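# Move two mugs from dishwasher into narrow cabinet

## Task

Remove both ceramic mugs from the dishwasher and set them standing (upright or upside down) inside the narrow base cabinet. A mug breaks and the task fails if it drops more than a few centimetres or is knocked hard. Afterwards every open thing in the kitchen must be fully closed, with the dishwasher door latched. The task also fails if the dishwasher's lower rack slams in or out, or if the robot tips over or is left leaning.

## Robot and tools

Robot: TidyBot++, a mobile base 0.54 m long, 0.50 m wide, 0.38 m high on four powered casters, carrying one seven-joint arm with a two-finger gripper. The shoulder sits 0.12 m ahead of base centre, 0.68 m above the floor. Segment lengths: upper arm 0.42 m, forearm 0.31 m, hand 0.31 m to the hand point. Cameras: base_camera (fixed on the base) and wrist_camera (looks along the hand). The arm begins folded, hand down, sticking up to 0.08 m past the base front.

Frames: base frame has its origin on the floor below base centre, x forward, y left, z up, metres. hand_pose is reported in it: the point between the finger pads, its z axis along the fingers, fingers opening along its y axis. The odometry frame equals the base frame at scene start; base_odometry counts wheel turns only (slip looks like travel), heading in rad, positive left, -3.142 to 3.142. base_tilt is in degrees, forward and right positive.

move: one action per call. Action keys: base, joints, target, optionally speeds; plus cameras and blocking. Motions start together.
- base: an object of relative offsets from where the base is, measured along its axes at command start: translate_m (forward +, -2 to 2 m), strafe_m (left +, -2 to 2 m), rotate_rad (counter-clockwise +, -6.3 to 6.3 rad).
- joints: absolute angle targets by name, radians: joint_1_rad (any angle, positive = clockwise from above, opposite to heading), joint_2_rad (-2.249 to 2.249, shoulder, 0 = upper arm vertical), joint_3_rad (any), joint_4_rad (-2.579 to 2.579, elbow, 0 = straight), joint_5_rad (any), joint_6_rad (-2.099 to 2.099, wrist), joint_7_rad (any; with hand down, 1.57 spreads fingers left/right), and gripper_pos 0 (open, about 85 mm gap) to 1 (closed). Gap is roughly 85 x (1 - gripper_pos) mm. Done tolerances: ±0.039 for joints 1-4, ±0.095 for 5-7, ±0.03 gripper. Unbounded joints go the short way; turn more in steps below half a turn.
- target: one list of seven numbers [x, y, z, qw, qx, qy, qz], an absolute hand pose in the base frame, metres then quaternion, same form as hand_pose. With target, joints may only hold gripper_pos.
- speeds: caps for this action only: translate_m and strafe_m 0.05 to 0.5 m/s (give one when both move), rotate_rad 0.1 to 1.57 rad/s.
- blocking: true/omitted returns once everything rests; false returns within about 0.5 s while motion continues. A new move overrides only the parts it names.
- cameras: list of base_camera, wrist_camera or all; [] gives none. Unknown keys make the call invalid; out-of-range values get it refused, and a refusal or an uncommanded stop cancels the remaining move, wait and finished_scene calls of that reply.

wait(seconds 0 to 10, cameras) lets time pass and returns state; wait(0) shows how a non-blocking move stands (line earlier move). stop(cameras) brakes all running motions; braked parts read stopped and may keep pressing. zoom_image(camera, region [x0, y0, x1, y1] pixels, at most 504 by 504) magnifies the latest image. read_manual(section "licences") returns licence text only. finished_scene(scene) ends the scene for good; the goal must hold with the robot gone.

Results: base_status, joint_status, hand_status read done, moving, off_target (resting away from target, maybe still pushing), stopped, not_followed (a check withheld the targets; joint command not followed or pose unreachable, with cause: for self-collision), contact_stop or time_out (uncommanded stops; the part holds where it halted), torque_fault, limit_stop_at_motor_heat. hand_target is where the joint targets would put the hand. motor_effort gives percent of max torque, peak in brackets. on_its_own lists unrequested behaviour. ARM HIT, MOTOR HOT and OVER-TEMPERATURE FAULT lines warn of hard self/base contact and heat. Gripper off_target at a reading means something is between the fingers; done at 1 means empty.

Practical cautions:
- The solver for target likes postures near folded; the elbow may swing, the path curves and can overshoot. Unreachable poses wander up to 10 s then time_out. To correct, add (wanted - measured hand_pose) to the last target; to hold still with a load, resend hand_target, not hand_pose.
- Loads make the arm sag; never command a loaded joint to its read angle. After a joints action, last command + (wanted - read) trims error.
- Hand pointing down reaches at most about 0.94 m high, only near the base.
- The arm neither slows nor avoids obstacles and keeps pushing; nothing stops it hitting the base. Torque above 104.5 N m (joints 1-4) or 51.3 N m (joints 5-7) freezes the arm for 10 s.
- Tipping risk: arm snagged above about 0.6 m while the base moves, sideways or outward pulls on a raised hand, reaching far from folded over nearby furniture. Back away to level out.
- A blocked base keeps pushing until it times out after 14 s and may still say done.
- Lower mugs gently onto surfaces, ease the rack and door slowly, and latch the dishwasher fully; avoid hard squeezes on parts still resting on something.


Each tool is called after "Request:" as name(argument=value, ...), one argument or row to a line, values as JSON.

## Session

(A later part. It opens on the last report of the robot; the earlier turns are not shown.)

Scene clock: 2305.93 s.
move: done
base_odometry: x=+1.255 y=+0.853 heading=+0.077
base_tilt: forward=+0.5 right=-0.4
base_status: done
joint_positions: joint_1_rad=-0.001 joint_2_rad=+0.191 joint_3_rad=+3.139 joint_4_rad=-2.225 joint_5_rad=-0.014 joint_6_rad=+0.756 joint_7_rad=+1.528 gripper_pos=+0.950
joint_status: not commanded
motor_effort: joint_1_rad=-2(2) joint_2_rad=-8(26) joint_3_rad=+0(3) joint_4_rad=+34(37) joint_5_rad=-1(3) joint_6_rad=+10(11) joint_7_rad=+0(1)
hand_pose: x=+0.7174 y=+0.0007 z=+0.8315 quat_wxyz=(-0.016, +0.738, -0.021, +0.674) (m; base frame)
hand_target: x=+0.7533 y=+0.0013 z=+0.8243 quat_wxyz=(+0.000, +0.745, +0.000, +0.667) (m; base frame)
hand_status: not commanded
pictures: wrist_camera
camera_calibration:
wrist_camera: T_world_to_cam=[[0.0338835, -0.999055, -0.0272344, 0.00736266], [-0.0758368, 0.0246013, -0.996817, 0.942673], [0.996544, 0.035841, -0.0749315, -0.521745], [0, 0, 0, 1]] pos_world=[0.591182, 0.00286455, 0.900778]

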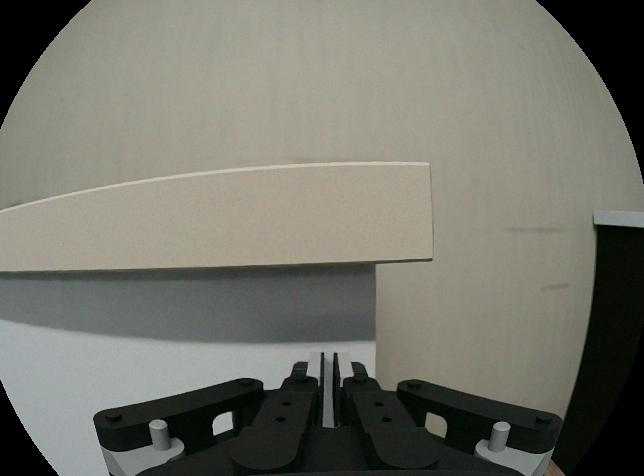

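Request:
move(
  cameras=["base_camera", "wrist_camera"],
)

Scene clock: 2320.40 s.
base_odometry: x=+1.255 y=+0.853 heading=+0.077
base_tilt: forward=+0.5 right=-0.3
base_status: done
joint_positions: joint_1_rad=-0.001 joint_2_rad=+0.191 joint_3_rad=+3.139 joint_4_rad=-2.225 joint_5_rad=-0.014 joint_6_rad=+0.756 joint_7_rad=+1.528 gripper_pos=+0.950
joint_status: not commanded
motor_effort: joint_1_rad=-2(2) joint_2_rad=-9(26) joint_3_rad=+0(3) joint_4_rad=+34(37) joint_5_rad=+0(3) joint_6_rad=+10(11) joint_7_rad=+0(1)
hand_pose: x=+0.7174 y=+0.0007 z=+0.8315 quat_wxyz=(-0.016, +0.738, -0.021, +0.674) (m; base frame)
hand_target: x=+0.7533 y=+0.0013 z=+0.8243 quat_wxyz=(+0.000, +0.745, +0.000, +0.667) (m; base frame)
hand_status: not commanded
pictures: base_camera, wrist_camera
camera_calibration:
wrist_camera: T_world_to_cam=[[0.0338835, -0.999055, -0.0272344, 0.00736266], [-0.0758368, 0.0246013, -0.996817, 0.942673], [0.996544, 0.035841, -0.0749315, -0.521745], [0, 0, 0, 1]] pos_world=[0.591182, 0.00286455, 0.900778]

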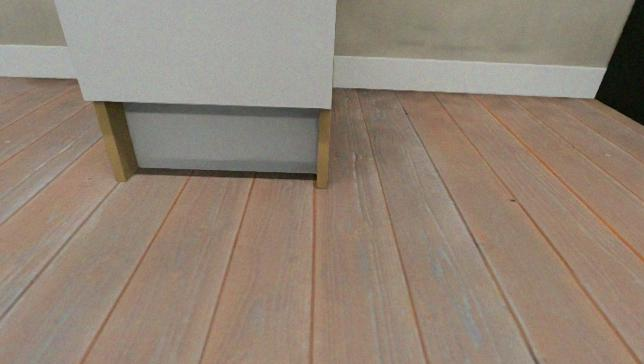

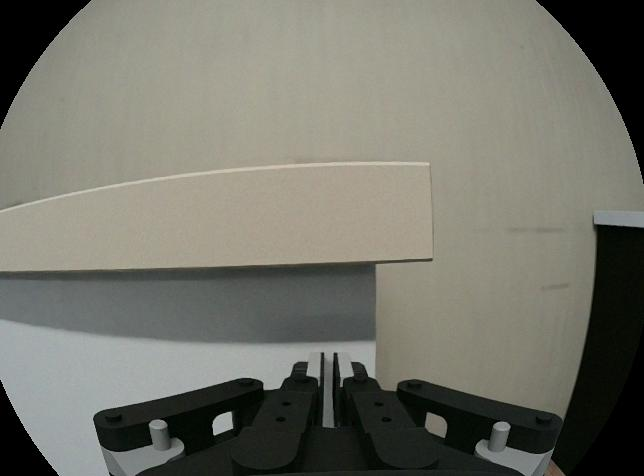

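Request:
move(
  base={"translate_m": -0.1},
  speeds={"translate_m": 0.08},
  cameras=["base_camera", "wrist_camera"],
)

Request:
zoom_image(
  camera="base_camera",
  region=[60, 0, 380, 220],
)

Request:
zoom_image(
  camera="wrist_camera",
  region=[200, 160, 460, 400],
)

Scene clock: 2325.30 s.
move: done
base_odometry: x=+1.155 y=+0.845 heading=+0.077
base_tilt: forward=+0.5 right=-0.3
base_status: done
joint_positions: joint_1_rad=-0.001 joint_2_rad=+0.252 joint_3_rad=+3.139 joint_4_rad=-2.139 joint_5_rad=-0.014 joint_6_rad=+0.753 joint_7_rad=+1.528 gripper_pos=+0.950
joint_status: not commanded
motor_effort: joint_1_rad=-1(2) joint_2_rad=-25(26) joint_3_rad=+0(2) joint_4_rad=+17(32) joint_5_rad=-1(3) joint_6_rad=+9(11) joint_7_rad=+0(1)
hand_pose: x=+0.7488 y=+0.0008 z=+0.8384 quat_wxyz=(-0.016, +0.730, -0.021, +0.683) (m; base frame)
hand_target: x=+0.7533 y=+0.0013 z=+0.8243 quat_wxyz=(+0.000, +0.745, +0.000, +0.667) (m; base frame)
hand_status: not commanded
pictures: base_camera, wrist_camera
camera_calibration:
wrist_camera: T_world_to_cam=[[0.0344747, -0.999047, -0.026755, 0.00565751], [-0.0532405, 0.024897, -0.998271, 0.93615], [0.997986, 0.0358396, -0.0523315, -0.572518], [0, 0, 0, 1]] pos_world=[0.621011, 0.0028636, 0.904722]

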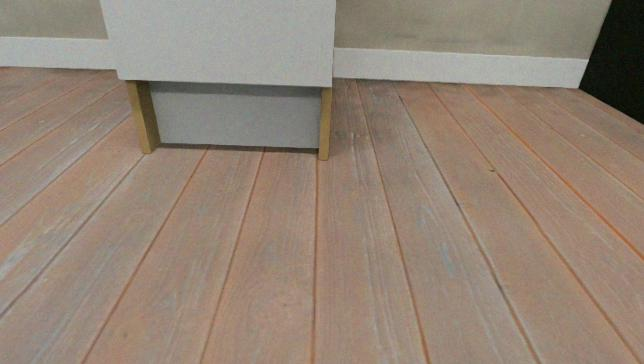

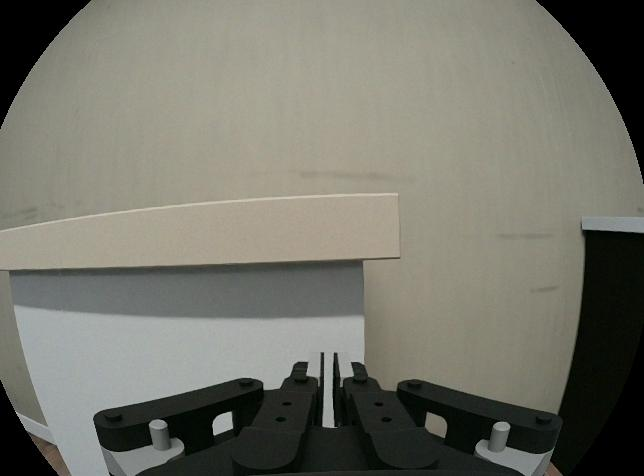

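Scaled by 1.575.

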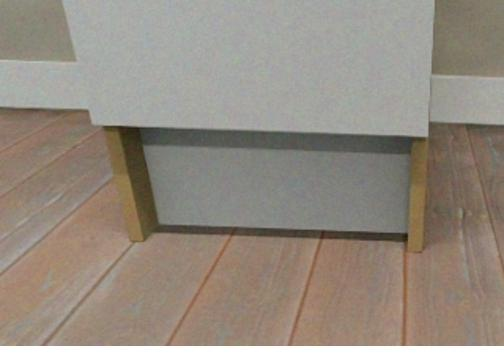

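Scaled by 1.938.

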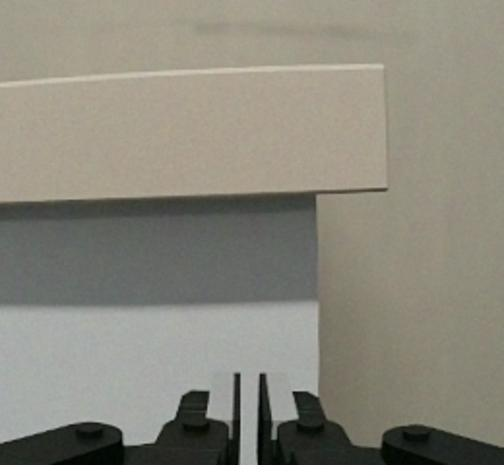

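Request:
zoom_image(
  camera="base_camera",
  region=[90, 50, 210, 170],
)

Request:
zoom_image(
  camera="base_camera",
  region=[260, 50, 380, 170],
)

Scaled by 4.200.

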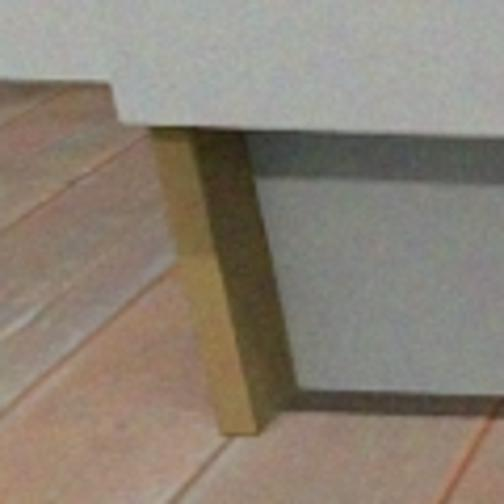

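Scaled by 4.200.

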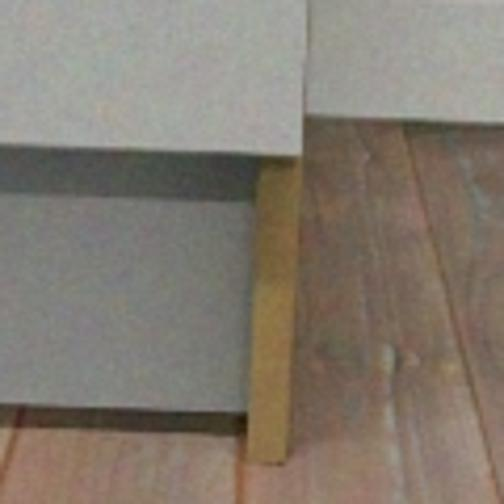

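Request:
move(
  base={"strafe_m": -0.3},
  speeds={"strafe_m": 0.25},
  cameras=["base_camera", "wrist_camera"],
)

Request:
zoom_image(
  camera="wrist_camera",
  region=[60, 180, 340, 420],
)

Scene clock: 2366.97 s.
move: done
base_odometry: x=+1.178 y=+0.546 heading=+0.076
base_tilt: forward=+0.6 right=-0.3
base_status: done
joint_positions: joint_1_rad=-0.001 joint_2_rad=+0.252 joint_3_rad=+3.139 joint_4_rad=-2.139 joint_5_rad=-0.014 joint_6_rad=+0.753 joint_7_rad=+1.528 gripper_pos=+0.950
joint_status: not commanded
motor_effort: joint_1_rad=-1(3) joint_2_rad=-25(26) joint_3_rad=+0(2) joint_4_rad=+17(18) joint_5_rad=+0(2) joint_6_rad=+9(10) joint_7_rad=+0(1)
hand_pose: x=+0.7488 y=+0.0007 z=+0.8384 quat_wxyz=(-0.016, +0.730, -0.021, +0.683) (m; base frame)
hand_target: x=+0.7533 y=+0.0013 z=+0.8243 quat_wxyz=(+0.000, +0.745, +0.000, +0.667) (m; base frame)
hand_status: not commanded
pictures: base_camera, wrist_camera
camera_calibration:
wrist_camera: T_world_to_cam=[[0.034375, -0.999051, -0.0267497, 0.00571454], [-0.053238, 0.0248971, -0.998271, 0.936148], [0.99799, 0.0357397, -0.0523317, -0.57252], [0, 0, 0, 1]] pos_world=[0.621011, 0.00286342, 0.904722]

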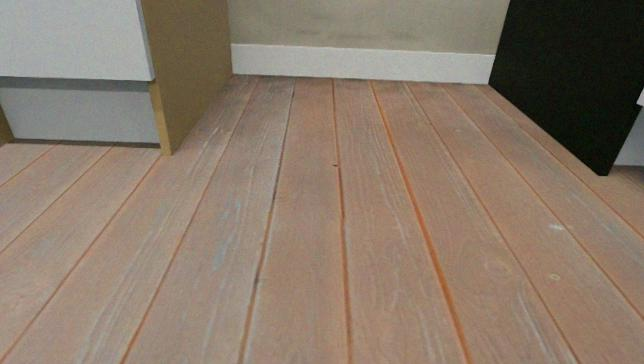

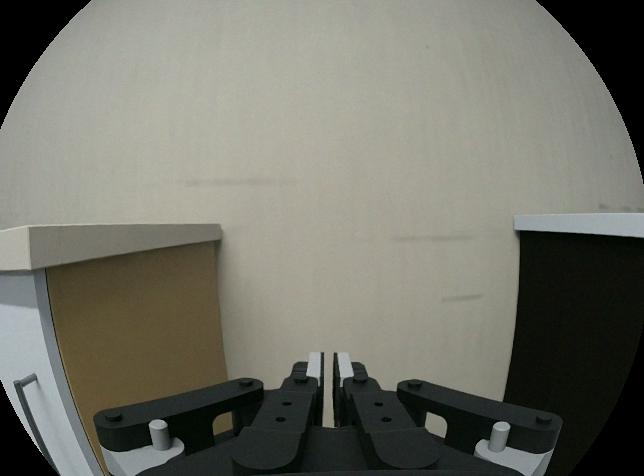

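Scaled by 1.800.

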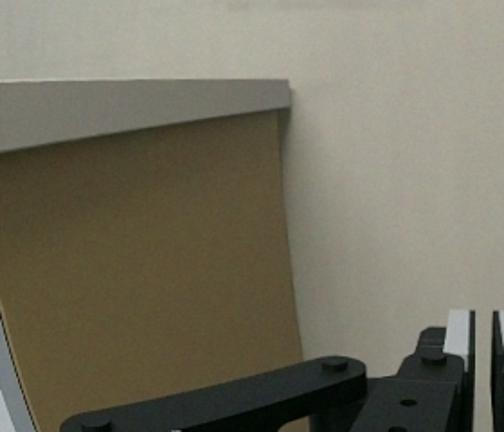

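Request:
zoom_image(
  camera="wrist_camera",
  region=[0, 210, 120, 330],
)

Request:
zoom_image(
  camera="base_camera",
  region=[90, 0, 250, 170],
)

Scaled by 4.200.

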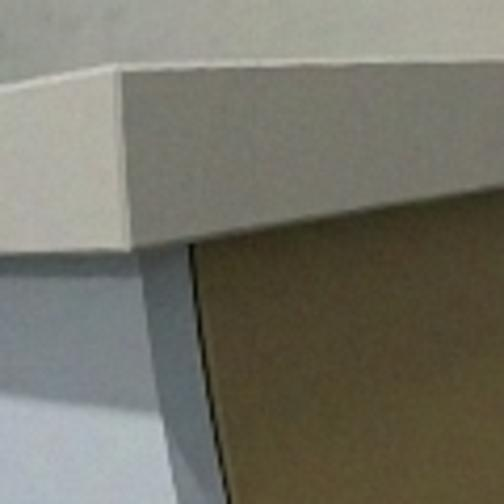

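Scaled by 2.965.

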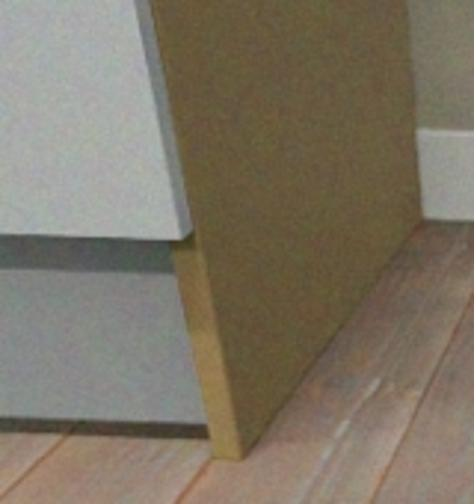

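Request:
move(
  base={"translate_m": -0.45},
  speeds={"translate_m": 0.3},
  cameras=["base_camera", "wrist_camera"],
)

Request:
move(
  base={"rotate_rad": -0.3},
  cameras=["base_camera", "wrist_camera"],
)

Scene clock: 2380.93 s.
move: done
base_odometry: x=+0.730 y=+0.512 heading=+0.076
base_tilt: forward=+0.5 right=-0.3
base_status: done
joint_positions: joint_1_rad=-0.001 joint_2_rad=+0.253 joint_3_rad=+3.139 joint_4_rad=-2.139 joint_5_rad=-0.014 joint_6_rad=+0.753 joint_7_rad=+1.528 gripper_pos=+0.950
joint_status: not commanded
motor_effort: joint_1_rad=-1(2) joint_2_rad=-25(29) joint_3_rad=+0(0) joint_4_rad=+17(18) joint_5_rad=+0(3) joint_6_rad=+9(10) joint_7_rad=+0(0)
hand_pose: x=+0.7490 y=+0.0007 z=+0.8378 quat_wxyz=(-0.016, +0.731, -0.021, +0.682) (m; base frame)
hand_target: x=+0.7533 y=+0.0013 z=+0.8243 quat_wxyz=(+0.000, +0.745, +0.000, +0.667) (m; base frame)
hand_status: not commanded
pictures: base_camera, wrist_camera
camera_calibration:
wrist_camera: T_world_to_cam=[[0.0343521, -0.999051, -0.0267812, 0.00573337], [-0.0541408, 0.0248974, -0.998223, 0.936181], [0.997942, 0.035741, -0.0532342, -0.572003], [0, 0, 0, 1]] pos_world=[0.621314, 0.00286343, 0.90422]

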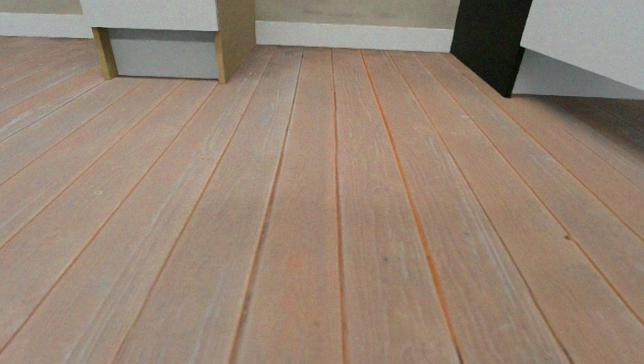

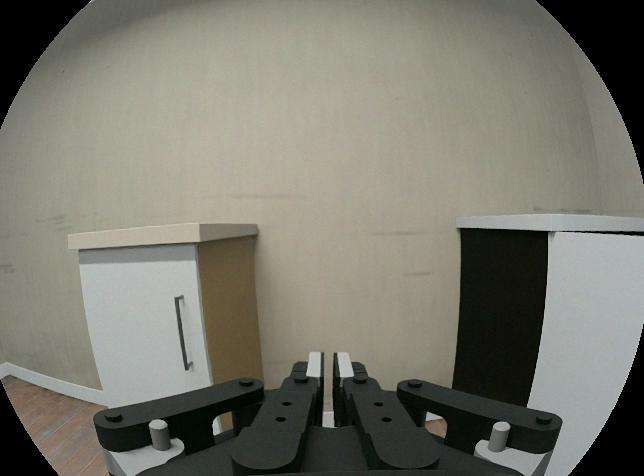

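Scene clock: 2382.17 s.
move: done
base_odometry: x=+0.730 y=+0.512 heading=-0.224
base_tilt: forward=+0.5 right=-0.3
base_status: done
joint_positions: joint_1_rad=+0.004 joint_2_rad=+0.253 joint_3_rad=+3.145 joint_4_rad=-2.139 joint_5_rad=-0.014 joint_6_rad=+0.753 joint_7_rad=+1.528 gripper_pos=+0.950
joint_status: not commanded
motor_effort: joint_1_rad=-1(4) joint_2_rad=-25(26) joint_3_rad=+0(3) joint_4_rad=+17(17) joint_5_rad=-1(3) joint_6_rad=+9(10) joint_7_rad=+0(1)
hand_pose: x=+0.7491 y=-0.0064 z=+0.8378 quat_wxyz=(-0.012, +0.730, -0.025, +0.682) (m; base frame)
hand_target: x=+0.7533 y=+0.0013 z=+0.8243 quat_wxyz=(+0.000, +0.745, +0.000, +0.667) (m; base frame)
hand_status: not commanded
pictures: base_camera, wrist_camera
camera_calibration:
wrist_camera: T_world_to_cam=[[0.0228282, -0.999423, -0.0251555, 0.00590788], [-0.0538236, 0.023897, -0.998264, 0.93616], [0.998289, 0.0241425, -0.053247, -0.572155], [0, 0, 0, 1]] pos_world=[0.621429, -0.00265366, 0.904218]

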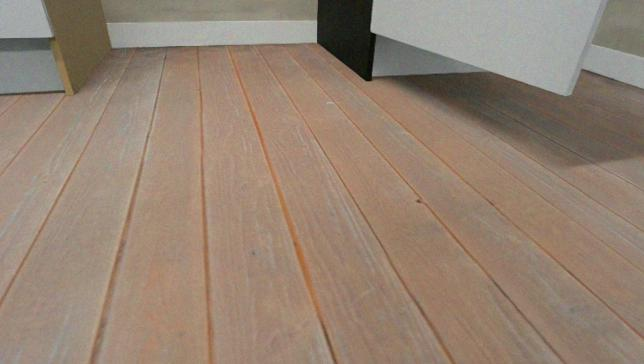

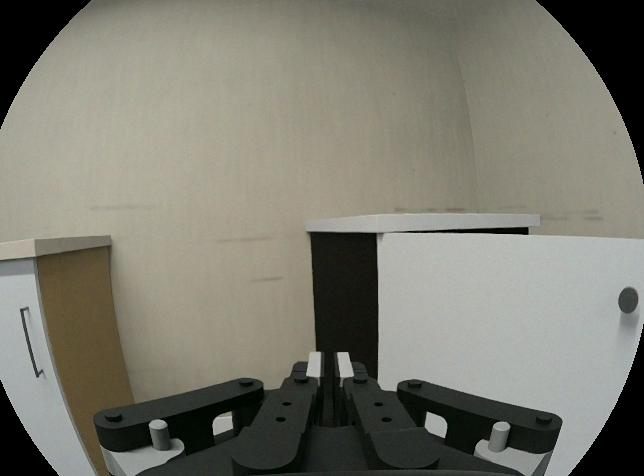

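Request:
move(
  base={"rotate_rad": 0.3},
  cameras=[],
)

Request:
move(
  base={"translate_m": -0.15, "strafe_m": -0.6},
  speeds={"strafe_m": 0.3},
  joints={"joint_1_rad": 0.0, "joint_2_rad": 0.84, "joint_3_rad": 3.1416, "joint_4_rad": -2.106, "joint_5_rad": 0.0, "joint_6_rad": 1.2, "joint_7_rad": 1.571},
  cameras=["base_camera", "wrist_camera"],
)

Scene clock: 2424.13 s.
move: done
base_odometry: x=+0.730 y=+0.512 heading=+0.076
base_tilt: forward=+0.5 right=-0.2
base_status: done
joint_positions: joint_1_rad=-0.003 joint_2_rad=+0.253 joint_3_rad=+3.139 joint_4_rad=-2.139 joint_5_rad=-0.014 joint_6_rad=+0.753 joint_7_rad=+1.528 gripper_pos=+0.950
joint_status: not commanded
motor_effort: joint_1_rad=-1(4) joint_2_rad=-25(26) joint_3_rad=+0(3) joint_4_rad=+17(17) joint_5_rad=+0(2) joint_6_rad=+9(10) joint_7_rad=+0(0)
hand_pose: x=+0.7490 y=+0.0019 z=+0.8378 quat_wxyz=(-0.017, +0.731, -0.021, +0.682) (m; base frame)
hand_target: x=+0.7533 y=+0.0013 z=+0.8243 quat_wxyz=(+0.000, +0.745, +0.000, +0.667) (m; base frame)
hand_status: not commanded
pictures: none
No camera images: "cameras" was empty.

Scene clock: 2427.17 s.
move: done
base_odometry: x=+0.625 y=-0.098 heading=+0.076
base_tilt: forward=+0.5 right=-0.2
base_status: done
joint_positions: joint_1_rad=-0.002 joint_2_rad=+0.814 joint_3_rad=+3.139 joint_4_rad=-2.127 joint_5_rad=-0.014 joint_6_rad=+1.140 joint_7_rad=+1.528 gripper_pos=+0.950
joint_status: all done
motor_effort: joint_1_rad=-1(4) joint_2_rad=-34(36) joint_3_rad=+0(2) joint_4_rad=+8(17) joint_5_rad=-2(3) joint_6_rad=+9(10) joint_7_rad=+0(1)
hand_pose: x=+0.7905 y=+0.0004 z=+0.5914 quat_wxyz=(-0.012, +0.783, -0.022, +0.621) (m; base frame)
hand_target: x=+0.7999 y=+0.0014 z=+0.6000 quat_wxyz=(+0.000, +0.766, +0.000, +0.643) (m; base frame)
hand_status: not commanded
pictures: base_camera, wrist_camera
camera_calibration:
wrist_camera: T_world_to_cam=[[0.0280636, -0.99921, -0.0281559, 0.00319698], [-0.214397, 0.0214947, -0.97651, 0.806344], [0.976343, 0.033441, -0.213624, -0.51458], [0, 0, 0, 1]] pos_world=[0.675194, 0.00307036, 0.677566]

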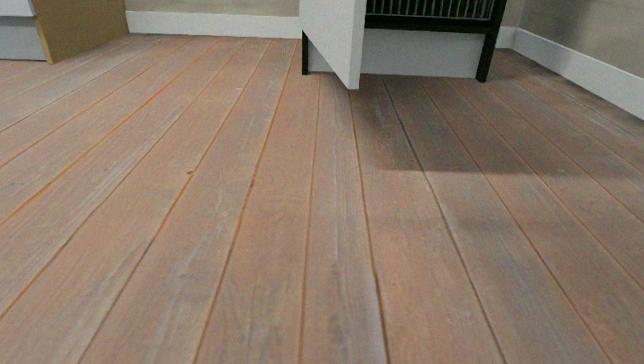

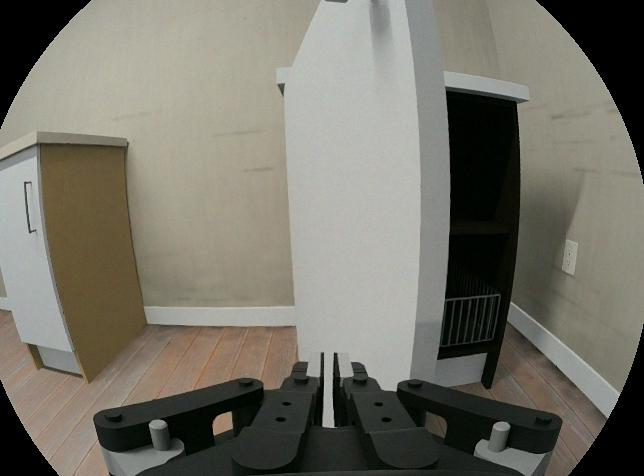

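Request:
move(
  base={"translate_m": 0.085},
  speeds={"translate_m": 0.1},
  cameras=["base_camera", "wrist_camera"],
)

Request:
zoom_image(
  camera="wrist_camera",
  region=[220, 240, 480, 440],
)

Scene clock: 2466.77 s.
move: done
base_odometry: x=+0.710 y=-0.092 heading=+0.076
base_tilt: forward=+0.6 right=-0.3
base_status: done
joint_positions: joint_1_rad=-0.002 joint_2_rad=+0.815 joint_3_rad=+3.139 joint_4_rad=-2.123 joint_5_rad=-0.014 joint_6_rad=+1.142 joint_7_rad=+1.528 gripper_pos=+0.950
joint_status: not commanded
motor_effort: joint_1_rad=-1(1) joint_2_rad=-34(35) joint_3_rad=-1(1) joint_4_rad=+9(10) joint_5_rad=-1(2) joint_6_rad=+9(10) joint_7_rad=+0(1)
hand_pose: x=+0.7920 y=+0.0004 z=+0.5927 quat_wxyz=(-0.012, +0.782, -0.022, +0.623) (m; base frame)
hand_target: x=+0.7999 y=+0.0014 z=+0.6000 quat_wxyz=(+0.000, +0.766, +0.000, +0.643) (m; base frame)
hand_status: not commanded
pictures: base_camera, wrist_camera
camera_calibration:
wrist_camera: T_world_to_cam=[[0.0281875, -0.999209, -0.0280336, 0.00302253], [-0.210104, 0.0214959, -0.977443, 0.805098], [0.977273, 0.0334417, -0.209332, -0.519009], [0, 0, 0, 1]] pos_world=[0.676282, 0.00307036, 0.678376]

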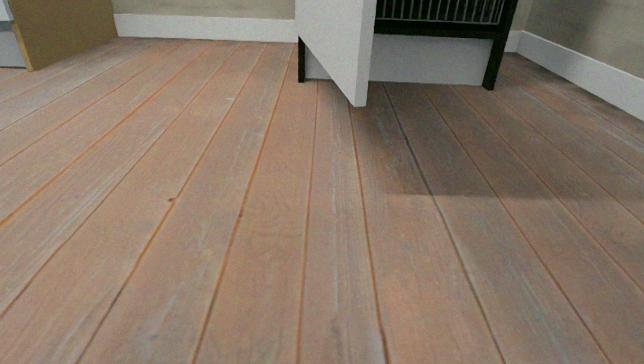

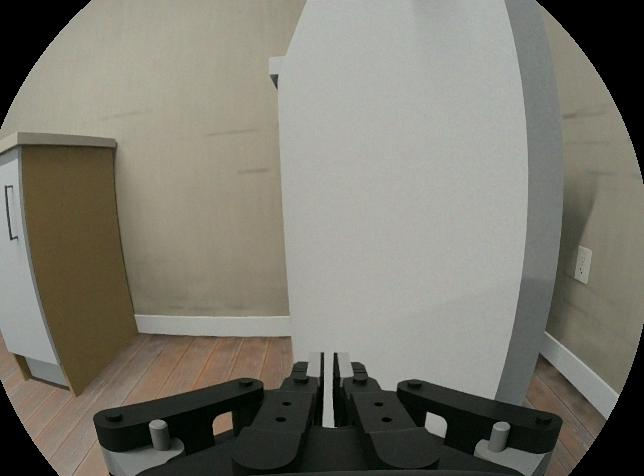

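Scaled by 1.938.

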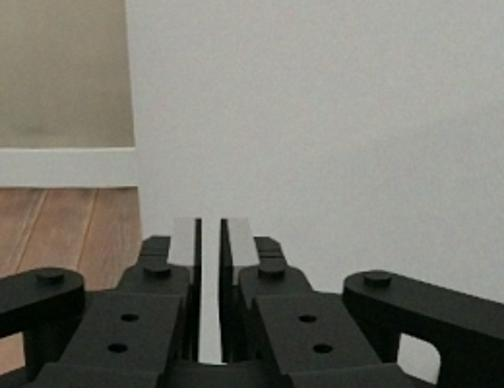

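Request:
move(
  base={"strafe_m": -0.06, "translate_m": 0.0},
  speeds={"strafe_m": 0.08},
  cameras=["base_camera", "wrist_camera"],
)

Scene clock: 2476.77 s.
move: done
base_odometry: x=+0.715 y=-0.152 heading=+0.076
base_tilt: forward=+0.5 right=-0.3
base_status: done
joint_positions: joint_1_rad=-0.001 joint_2_rad=+0.815 joint_3_rad=+3.139 joint_4_rad=-2.123 joint_5_rad=-0.014 joint_6_rad=+1.142 joint_7_rad=+1.528 gripper_pos=+0.950
joint_status: not commanded
motor_effort: joint_1_rad=-1(4) joint_2_rad=-34(35) joint_3_rad=-1(2) joint_4_rad=+8(10) joint_5_rad=-1(3) joint_6_rad=+9(10) joint_7_rad=+0(1)
hand_pose: x=+0.7920 y=-0.0003 z=+0.5928 quat_wxyz=(-0.012, +0.782, -0.022, +0.623) (m; base frame)
hand_target: x=+0.7999 y=+0.0014 z=+0.6000 quat_wxyz=(+0.000, +0.766, +0.000, +0.643) (m; base frame)
hand_status: not commanded
pictures: base_camera, wrist_camera
camera_calibration:
wrist_camera: T_world_to_cam=[[0.027028, -0.999249, -0.0277683, 0.00302527], [-0.209559, 0.0214974, -0.97756, 0.804823], [0.977422, 0.0322406, -0.208821, -0.519433], [0, 0, 0, 1]] pos_world=[0.676282, 0.00246825, 0.678377]

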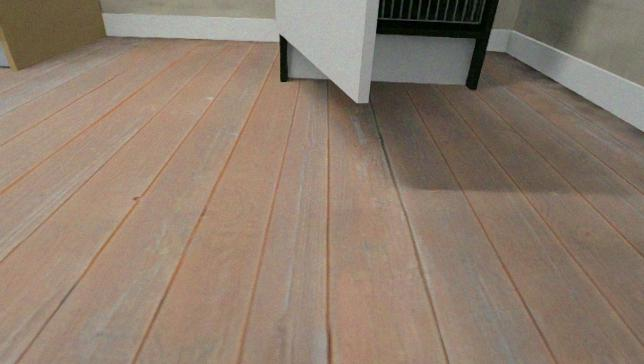

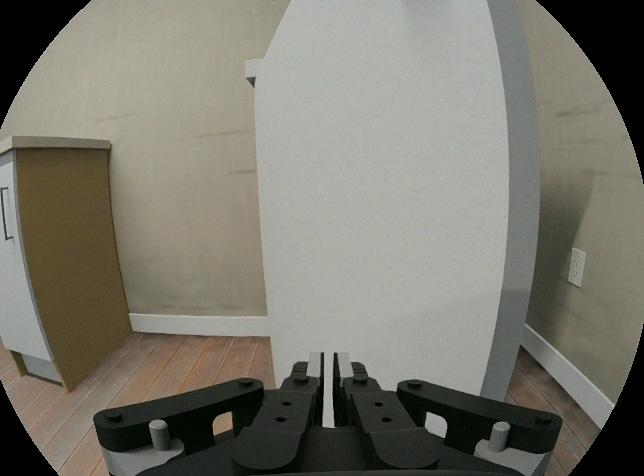

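Request:
move(
  base={"strafe_m": -0.088, "translate_m": 0.032},
  speeds={"strafe_m": 0.1},
  cameras=["base_camera", "wrist_camera"],
)

Request:
move(
  base={"strafe_m": -0.083, "translate_m": 0.049},
  speeds={"strafe_m": 0.1},
  cameras=["base_camera", "wrist_camera"],
)

Scene clock: 2494.20 s.
move: done
base_odometry: x=+0.753 y=-0.237 heading=+0.075
base_tilt: forward=+0.6 right=-0.3
base_status: done
joint_positions: joint_1_rad=-0.001 joint_2_rad=+0.816 joint_3_rad=+3.139 joint_4_rad=-2.123 joint_5_rad=-0.014 joint_6_rad=+1.143 joint_7_rad=+1.528 gripper_pos=+0.950
joint_status: not commanded
motor_effort: joint_1_rad=-1(6) joint_2_rad=-34(35) joint_3_rad=+0(5) joint_4_rad=+9(11) joint_5_rad=-1(5) joint_6_rad=+10(10) joint_7_rad=+0(0)
hand_pose: x=+0.7921 y=-0.0002 z=+0.5929 quat_wxyz=(-0.012, +0.782, -0.022, +0.623) (m; base frame)
hand_target: x=+0.7999 y=+0.0014 z=+0.6000 quat_wxyz=(+0.000, +0.766, +0.000, +0.643) (m; base frame)
hand_status: not commanded
pictures: base_camera, wrist_camera
camera_calibration:
wrist_camera: T_world_to_cam=[[0.0273383, -0.999239, -0.0278155, 0.00294792], [-0.208972, 0.0214982, -0.977685, 0.804628], [0.97754, 0.032541, -0.208225, -0.519996], [0, 0, 0, 1]] pos_world=[0.67638, 0.00256877, 0.678479]

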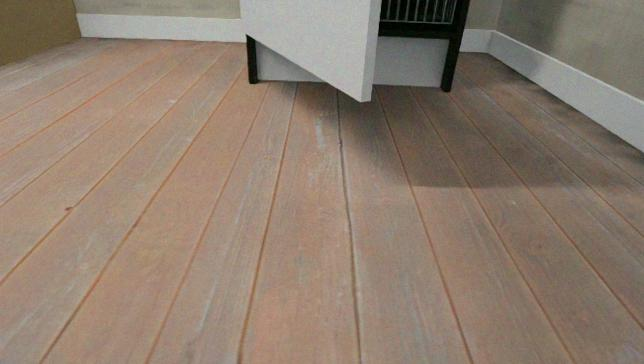

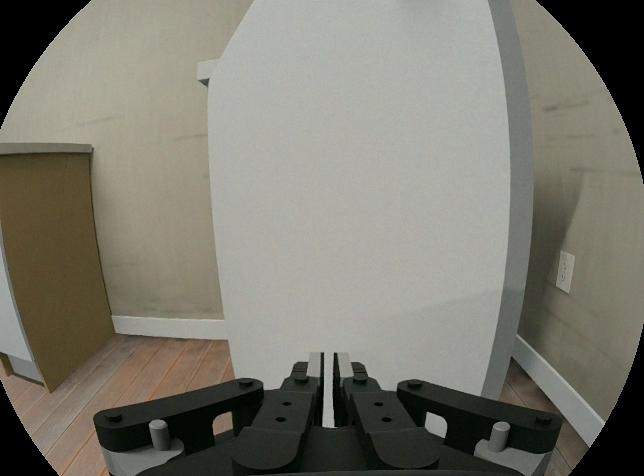

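Scene clock: 2495.73 s.
move: done
base_odometry: x=+0.808 y=-0.317 heading=+0.075
base_tilt: forward=+0.6 right=-0.3
base_status: done
joint_positions: joint_1_rad=-0.001 joint_2_rad=+0.816 joint_3_rad=+3.138 joint_4_rad=-2.122 joint_5_rad=-0.013 joint_6_rad=+1.143 joint_7_rad=+1.528 gripper_pos=+0.950
joint_status: not commanded
motor_effort: joint_1_rad=-1(4) joint_2_rad=-34(36) joint_3_rad=+0(2) joint_4_rad=+9(11) joint_5_rad=+0(3) joint_6_rad=+9(10) joint_7_rad=+0(1)
hand_pose: x=+0.7925 y=+0.0003 z=+0.5933 quat_wxyz=(-0.012, +0.781, -0.022, +0.624) (m; base frame)
hand_target: x=+0.7999 y=+0.0014 z=+0.6000 quat_wxyz=(+0.000, +0.766, +0.000, +0.643) (m; base frame)
hand_status: not commanded
pictures: base_camera, wrist_camera
camera_calibration:
wrist_camera: T_world_to_cam=[[0.0282118, -0.999205, -0.0281622, 0.00299031], [-0.207805, 0.0216954, -0.97793, 0.804256], [0.977763, 0.0334414, -0.207028, -0.521222], [0, 0, 0, 1]] pos_world=[0.676676, 0.00296971, 0.678682]

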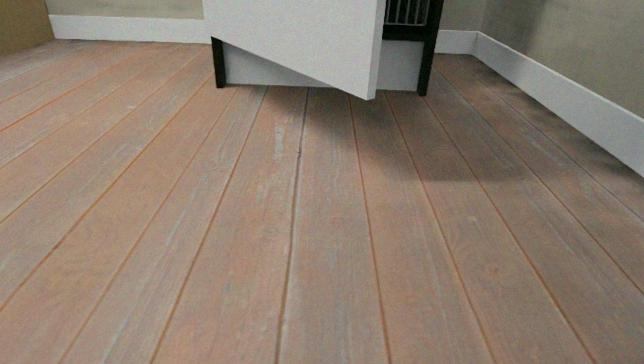

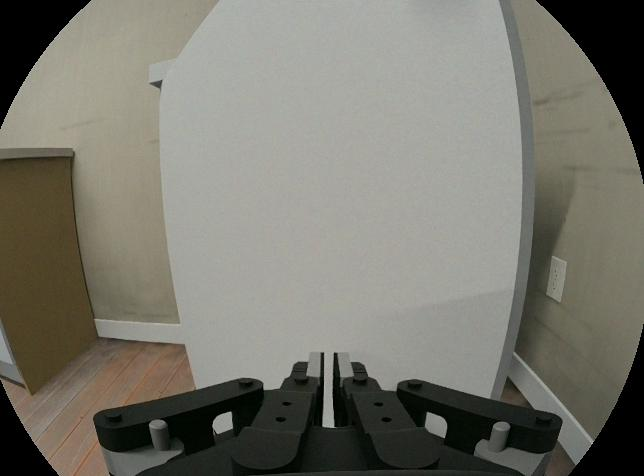

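Request:
move(
  base={"strafe_m": -0.072, "translate_m": 0.062},
  speeds={"strafe_m": 0.1},
  cameras=["base_camera", "wrist_camera"],
)

Request:
move(
  base={"strafe_m": -0.06, "translate_m": 0.073},
  speeds={"strafe_m": 0.1},
  cameras=["base_camera", "wrist_camera"],
)

Scene clock: 2499.87 s.
move: done
base_odometry: x=+0.876 y=-0.384 heading=+0.075
base_tilt: forward=+0.5 right=-0.3
base_status: done
joint_positions: joint_1_rad=-0.001 joint_2_rad=+0.816 joint_3_rad=+3.138 joint_4_rad=-2.120 joint_5_rad=-0.013 joint_6_rad=+1.144 joint_7_rad=+1.528 gripper_pos=+0.950
joint_status: not commanded
motor_effort: joint_1_rad=-1(5) joint_2_rad=-34(35) joint_3_rad=+0(5) joint_4_rad=+9(13) joint_5_rad=-1(5) joint_6_rad=+9(10) joint_7_rad=+0(1)
hand_pose: x=+0.7934 y=+0.0002 z=+0.5939 quat_wxyz=(-0.012, +0.781, -0.022, +0.624) (m; base frame)
hand_target: x=+0.7999 y=+0.0014 z=+0.6000 quat_wxyz=(+0.000, +0.766, +0.000, +0.643) (m; base frame)
hand_status: not commanded
pictures: base_camera, wrist_camera
camera_calibration:
wrist_camera: T_world_to_cam=[[0.0281967, -0.999211, -0.0279828, 0.00276798], [-0.205594, 0.0215983, -0.978399, 0.803522], [0.978231, 0.0333407, -0.204823, -0.523647], [0, 0, 0, 1]] pos_world=[0.67737, 0.00286985, 0.678987]

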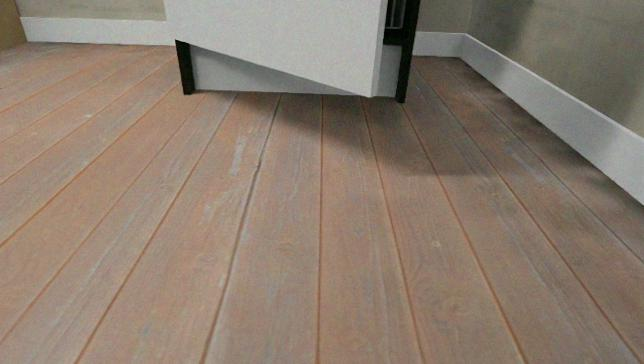

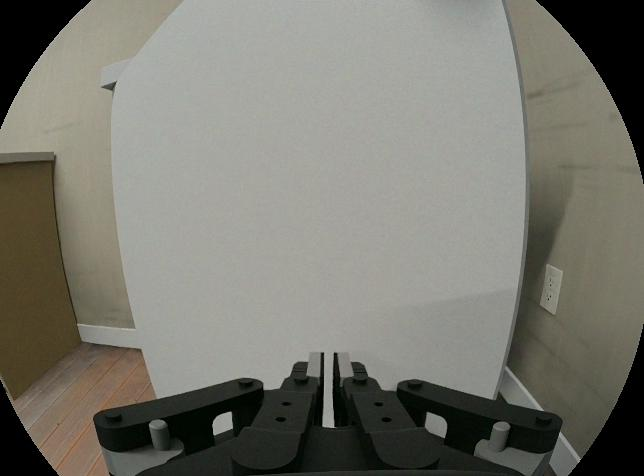

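Scene clock: 2501.37 s.
move: done
base_odometry: x=+0.953 y=-0.439 heading=+0.075
base_tilt: forward=+0.5 right=-0.2
base_status: done
joint_positions: joint_1_rad=-0.002 joint_2_rad=+0.817 joint_3_rad=+3.138 joint_4_rad=-2.119 joint_5_rad=-0.013 joint_6_rad=+1.144 joint_7_rad=+1.528 gripper_pos=+0.950
joint_status: not commanded
motor_effort: joint_1_rad=-1(5) joint_2_rad=-35(35) joint_3_rad=-1(4) joint_4_rad=+9(13) joint_5_rad=-2(4) joint_6_rad=+10(11) joint_7_rad=+0(0)
hand_pose: x=+0.7938 y=+0.0009 z=+0.5940 quat_wxyz=(-0.013, +0.780, -0.022, +0.625) (m; base frame)
hand_target: x=+0.7999 y=+0.0014 z=+0.6000 quat_wxyz=(+0.000, +0.766, +0.000, +0.643) (m; base frame)
hand_status: not commanded
pictures: base_camera, wrist_camera
camera_calibration:
wrist_camera: T_world_to_cam=[[0.0291593, -0.999173, -0.0283558, 0.00286121], [-0.204717, 0.021797, -0.978578, 0.803101], [0.978387, 0.0343395, -0.203912, -0.524681], [0, 0, 0, 1]] pos_world=[0.677666, 0.00337096, 0.67899]

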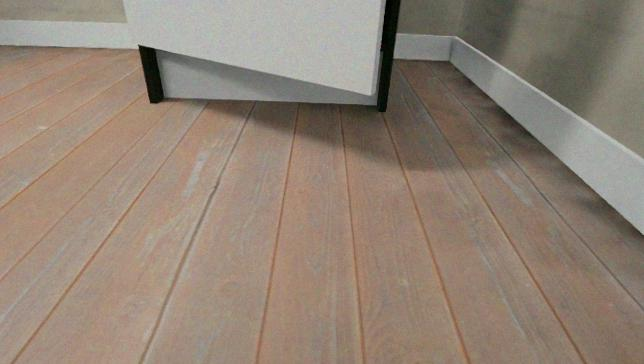

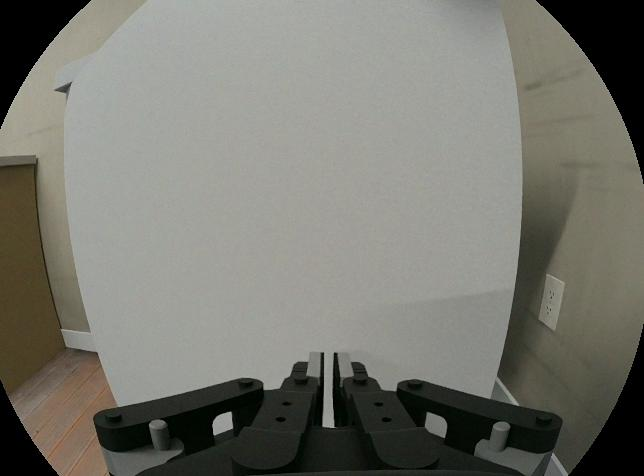

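Request:
move(
  base={"strafe_m": -0.05, "translate_m": 0.08},
  speeds={"translate_m": 0.1},
  cameras=["base_camera", "wrist_camera"],
)

Request:
move(
  base={"strafe_m": -0.03, "translate_m": 0.06},
  speeds={"translate_m": 0.08},
  cameras=["base_camera", "wrist_camera"],
)

Scene clock: 2505.60 s.
move: done
base_odometry: x=+1.036 y=-0.483 heading=+0.074
base_tilt: forward=+0.6 right=-0.3
base_status: done
joint_positions: joint_1_rad=-0.002 joint_2_rad=+0.817 joint_3_rad=+3.138 joint_4_rad=-2.118 joint_5_rad=-0.013 joint_6_rad=+1.145 joint_7_rad=+1.528 gripper_pos=+0.950
joint_status: not commanded
motor_effort: joint_1_rad=-1(3) joint_2_rad=-34(35) joint_3_rad=+0(1) joint_4_rad=+8(10) joint_5_rad=-1(2) joint_6_rad=+9(10) joint_7_rad=+0(1)
hand_pose: x=+0.7940 y=+0.0008 z=+0.5942 quat_wxyz=(-0.013, +0.780, -0.022, +0.625) (m; base frame)
hand_target: x=+0.7999 y=+0.0014 z=+0.6000 quat_wxyz=(+0.000, +0.766, +0.000, +0.643) (m; base frame)
hand_status: not commanded
pictures: base_camera, wrist_camera
camera_calibration:
wrist_camera: T_world_to_cam=[[0.0290827, -0.999176, -0.0283143, 0.00288483], [-0.204024, 0.0217963, -0.978723, 0.80285], [0.978534, 0.0342407, -0.203222, -0.525324], [0, 0, 0, 1]] pos_world=[0.677764, 0.00337078, 0.679092]

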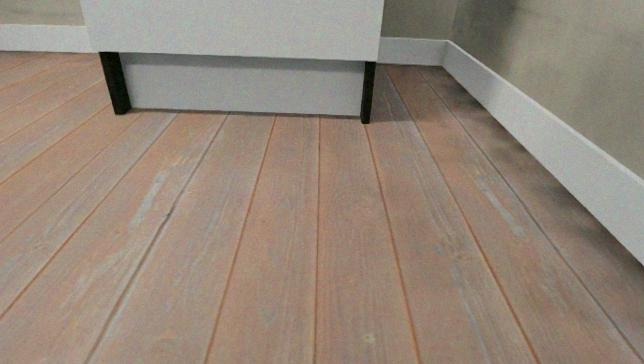

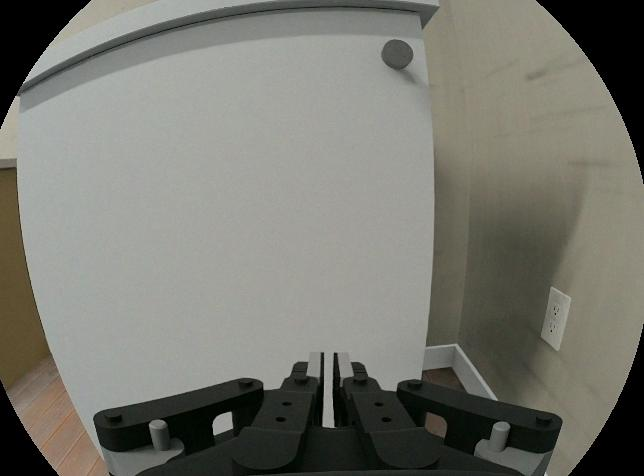

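Scene clock: 2506.97 s.
move: done
base_odometry: x=+1.099 y=-0.509 heading=+0.074
base_tilt: forward=+0.5 right=-0.3
base_status: done
joint_positions: joint_1_rad=-0.002 joint_2_rad=+0.817 joint_3_rad=+3.138 joint_4_rad=-2.118 joint_5_rad=-0.013 joint_6_rad=+1.145 joint_7_rad=+1.528 gripper_pos=+0.950
joint_status: not commanded
motor_effort: joint_1_rad=-1(3) joint_2_rad=-34(35) joint_3_rad=+0(1) joint_4_rad=+8(10) joint_5_rad=-1(3) joint_6_rad=+8(10) joint_7_rad=+0(1)
hand_pose: x=+0.7941 y=+0.0008 z=+0.5942 quat_wxyz=(-0.013, +0.780, -0.022, +0.625) (m; base frame)
hand_target: x=+0.7999 y=+0.0014 z=+0.6000 quat_wxyz=(+0.000, +0.766, +0.000, +0.643) (m; base frame)
hand_status: not commanded
pictures: base_camera, wrist_camera
camera_calibration:
wrist_camera: T_world_to_cam=[[0.0290941, -0.999176, -0.0283017, 0.00286567], [-0.203621, 0.0217957, -0.978807, 0.802654], [0.978617, 0.0342403, -0.202819, -0.525751], [0, 0, 0, 1]] pos_world=[0.677863, 0.00337079, 0.679093]

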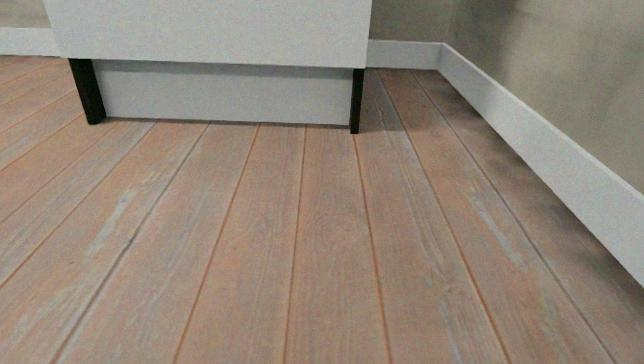

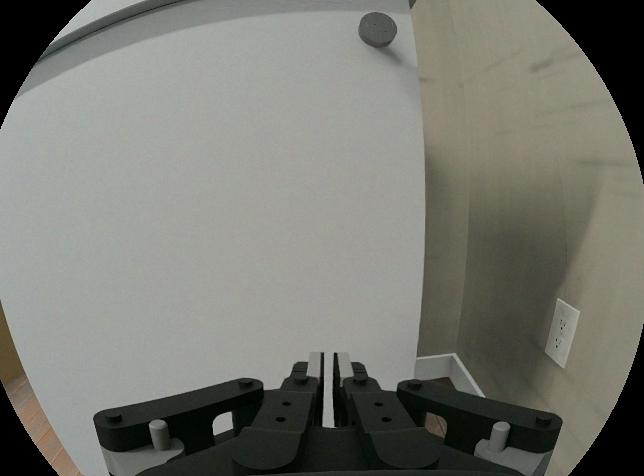

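Request:
move(
  base={"strafe_m": -0.02, "translate_m": 0.09},
  speeds={"translate_m": 0.08},
  cameras=["base_camera", "wrist_camera"],
)

Request:
move(
  base={"translate_m": 0.025},
  speeds={"translate_m": 0.05},
  cameras=["base_camera", "wrist_camera"],
)

Scene clock: 2515.17 s.
move: done
base_odometry: x=+1.190 y=-0.522 heading=+0.073
base_tilt: forward=+0.6 right=-0.3
base_status: done
joint_positions: joint_1_rad=-0.002 joint_2_rad=+0.818 joint_3_rad=+3.138 joint_4_rad=-2.117 joint_5_rad=-0.013 joint_6_rad=+1.145 joint_7_rad=+1.528 gripper_pos=+0.950
joint_status: not commanded
motor_effort: joint_1_rad=-1(1) joint_2_rad=-34(35) joint_3_rad=-1(1) joint_4_rad=+8(10) joint_5_rad=-1(3) joint_6_rad=+9(10) joint_7_rad=+0(1)
hand_pose: x=+0.7943 y=+0.0008 z=+0.5943 quat_wxyz=(-0.013, +0.780, -0.022, +0.625) (m; base frame)
hand_target: x=+0.7999 y=+0.0014 z=+0.6000 quat_wxyz=(+0.000, +0.766, +0.000, +0.643) (m; base frame)
hand_status: not commanded
pictures: base_camera, wrist_camera
camera_calibration:
wrist_camera: T_world_to_cam=[[0.0291046, -0.999176, -0.0282929, 0.00285255], [-0.203217, 0.0217991, -0.978891, 0.802557], [0.978701, 0.0342399, -0.202416, -0.526158], [0, 0, 0, 1]] pos_world=[0.677962, 0.00337077, 0.679194]

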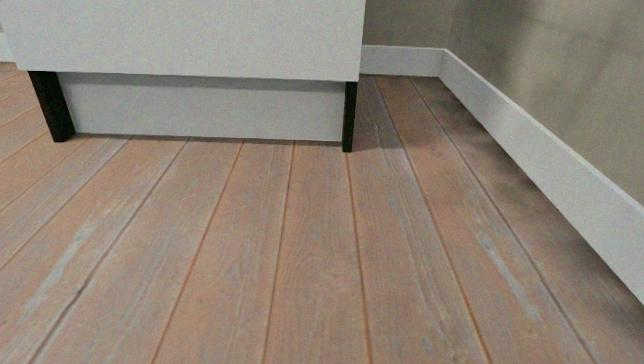

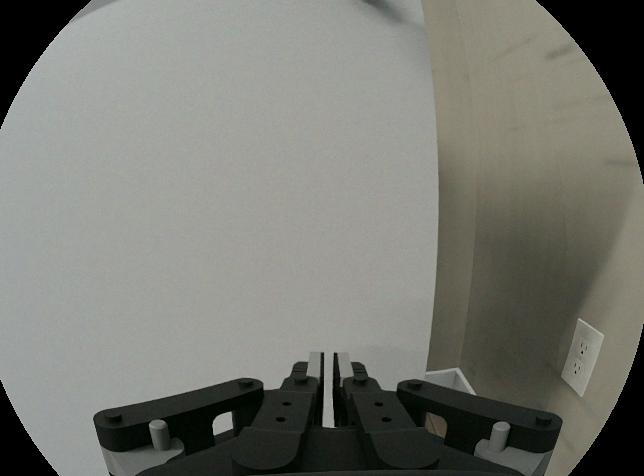

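Scene clock: 2516.17 s.
move: done
base_odometry: x=+1.215 y=-0.521 heading=+0.073
base_tilt: forward=+0.6 right=-0.4
base_status: done
joint_positions: joint_1_rad=-0.002 joint_2_rad=+0.818 joint_3_rad=+3.138 joint_4_rad=-2.117 joint_5_rad=-0.013 joint_6_rad=+1.145 joint_7_rad=+1.528 gripper_pos=+0.950
joint_status: not commanded
motor_effort: joint_1_rad=-1(2) joint_2_rad=-34(36) joint_3_rad=-1(1) joint_4_rad=+9(10) joint_5_rad=+0(2) joint_6_rad=+8(10) joint_7_rad=+0(1)
hand_pose: x=+0.7943 y=+0.0008 z=+0.5943 quat_wxyz=(-0.013, +0.780, -0.022, +0.625) (m; base frame)
hand_target: x=+0.7999 y=+0.0014 z=+0.6000 quat_wxyz=(+0.000, +0.766, +0.000, +0.643) (m; base frame)
hand_status: not commanded
pictures: base_camera, wrist_camera
camera_calibration:
wrist_camera: T_world_to_cam=[[0.0291086, -0.999176, -0.028287, 0.00284013], [-0.203122, 0.0217958, -0.978911, 0.802428], [0.978721, 0.0342404, -0.20232, -0.526354], [0, 0, 0, 1]] pos_world=[0.678061, 0.00337079, 0.679094]

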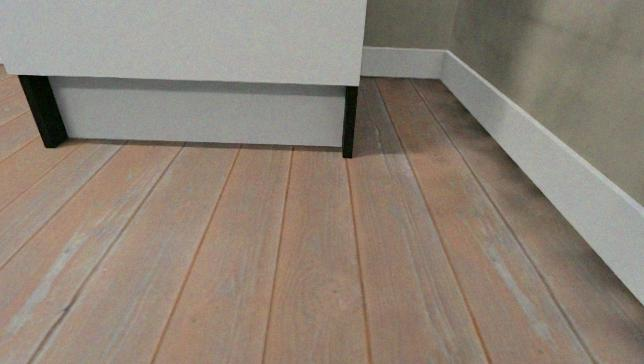

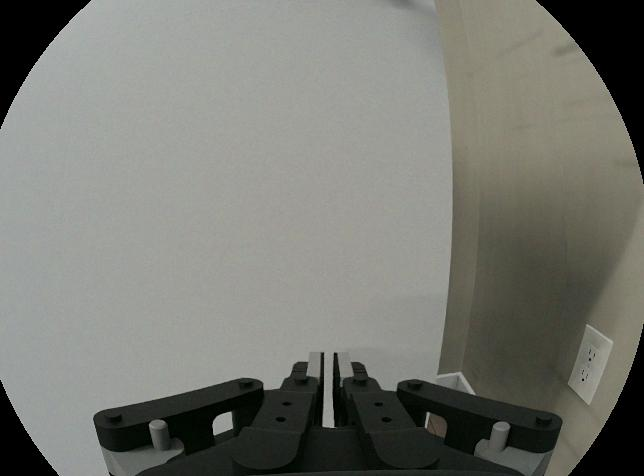

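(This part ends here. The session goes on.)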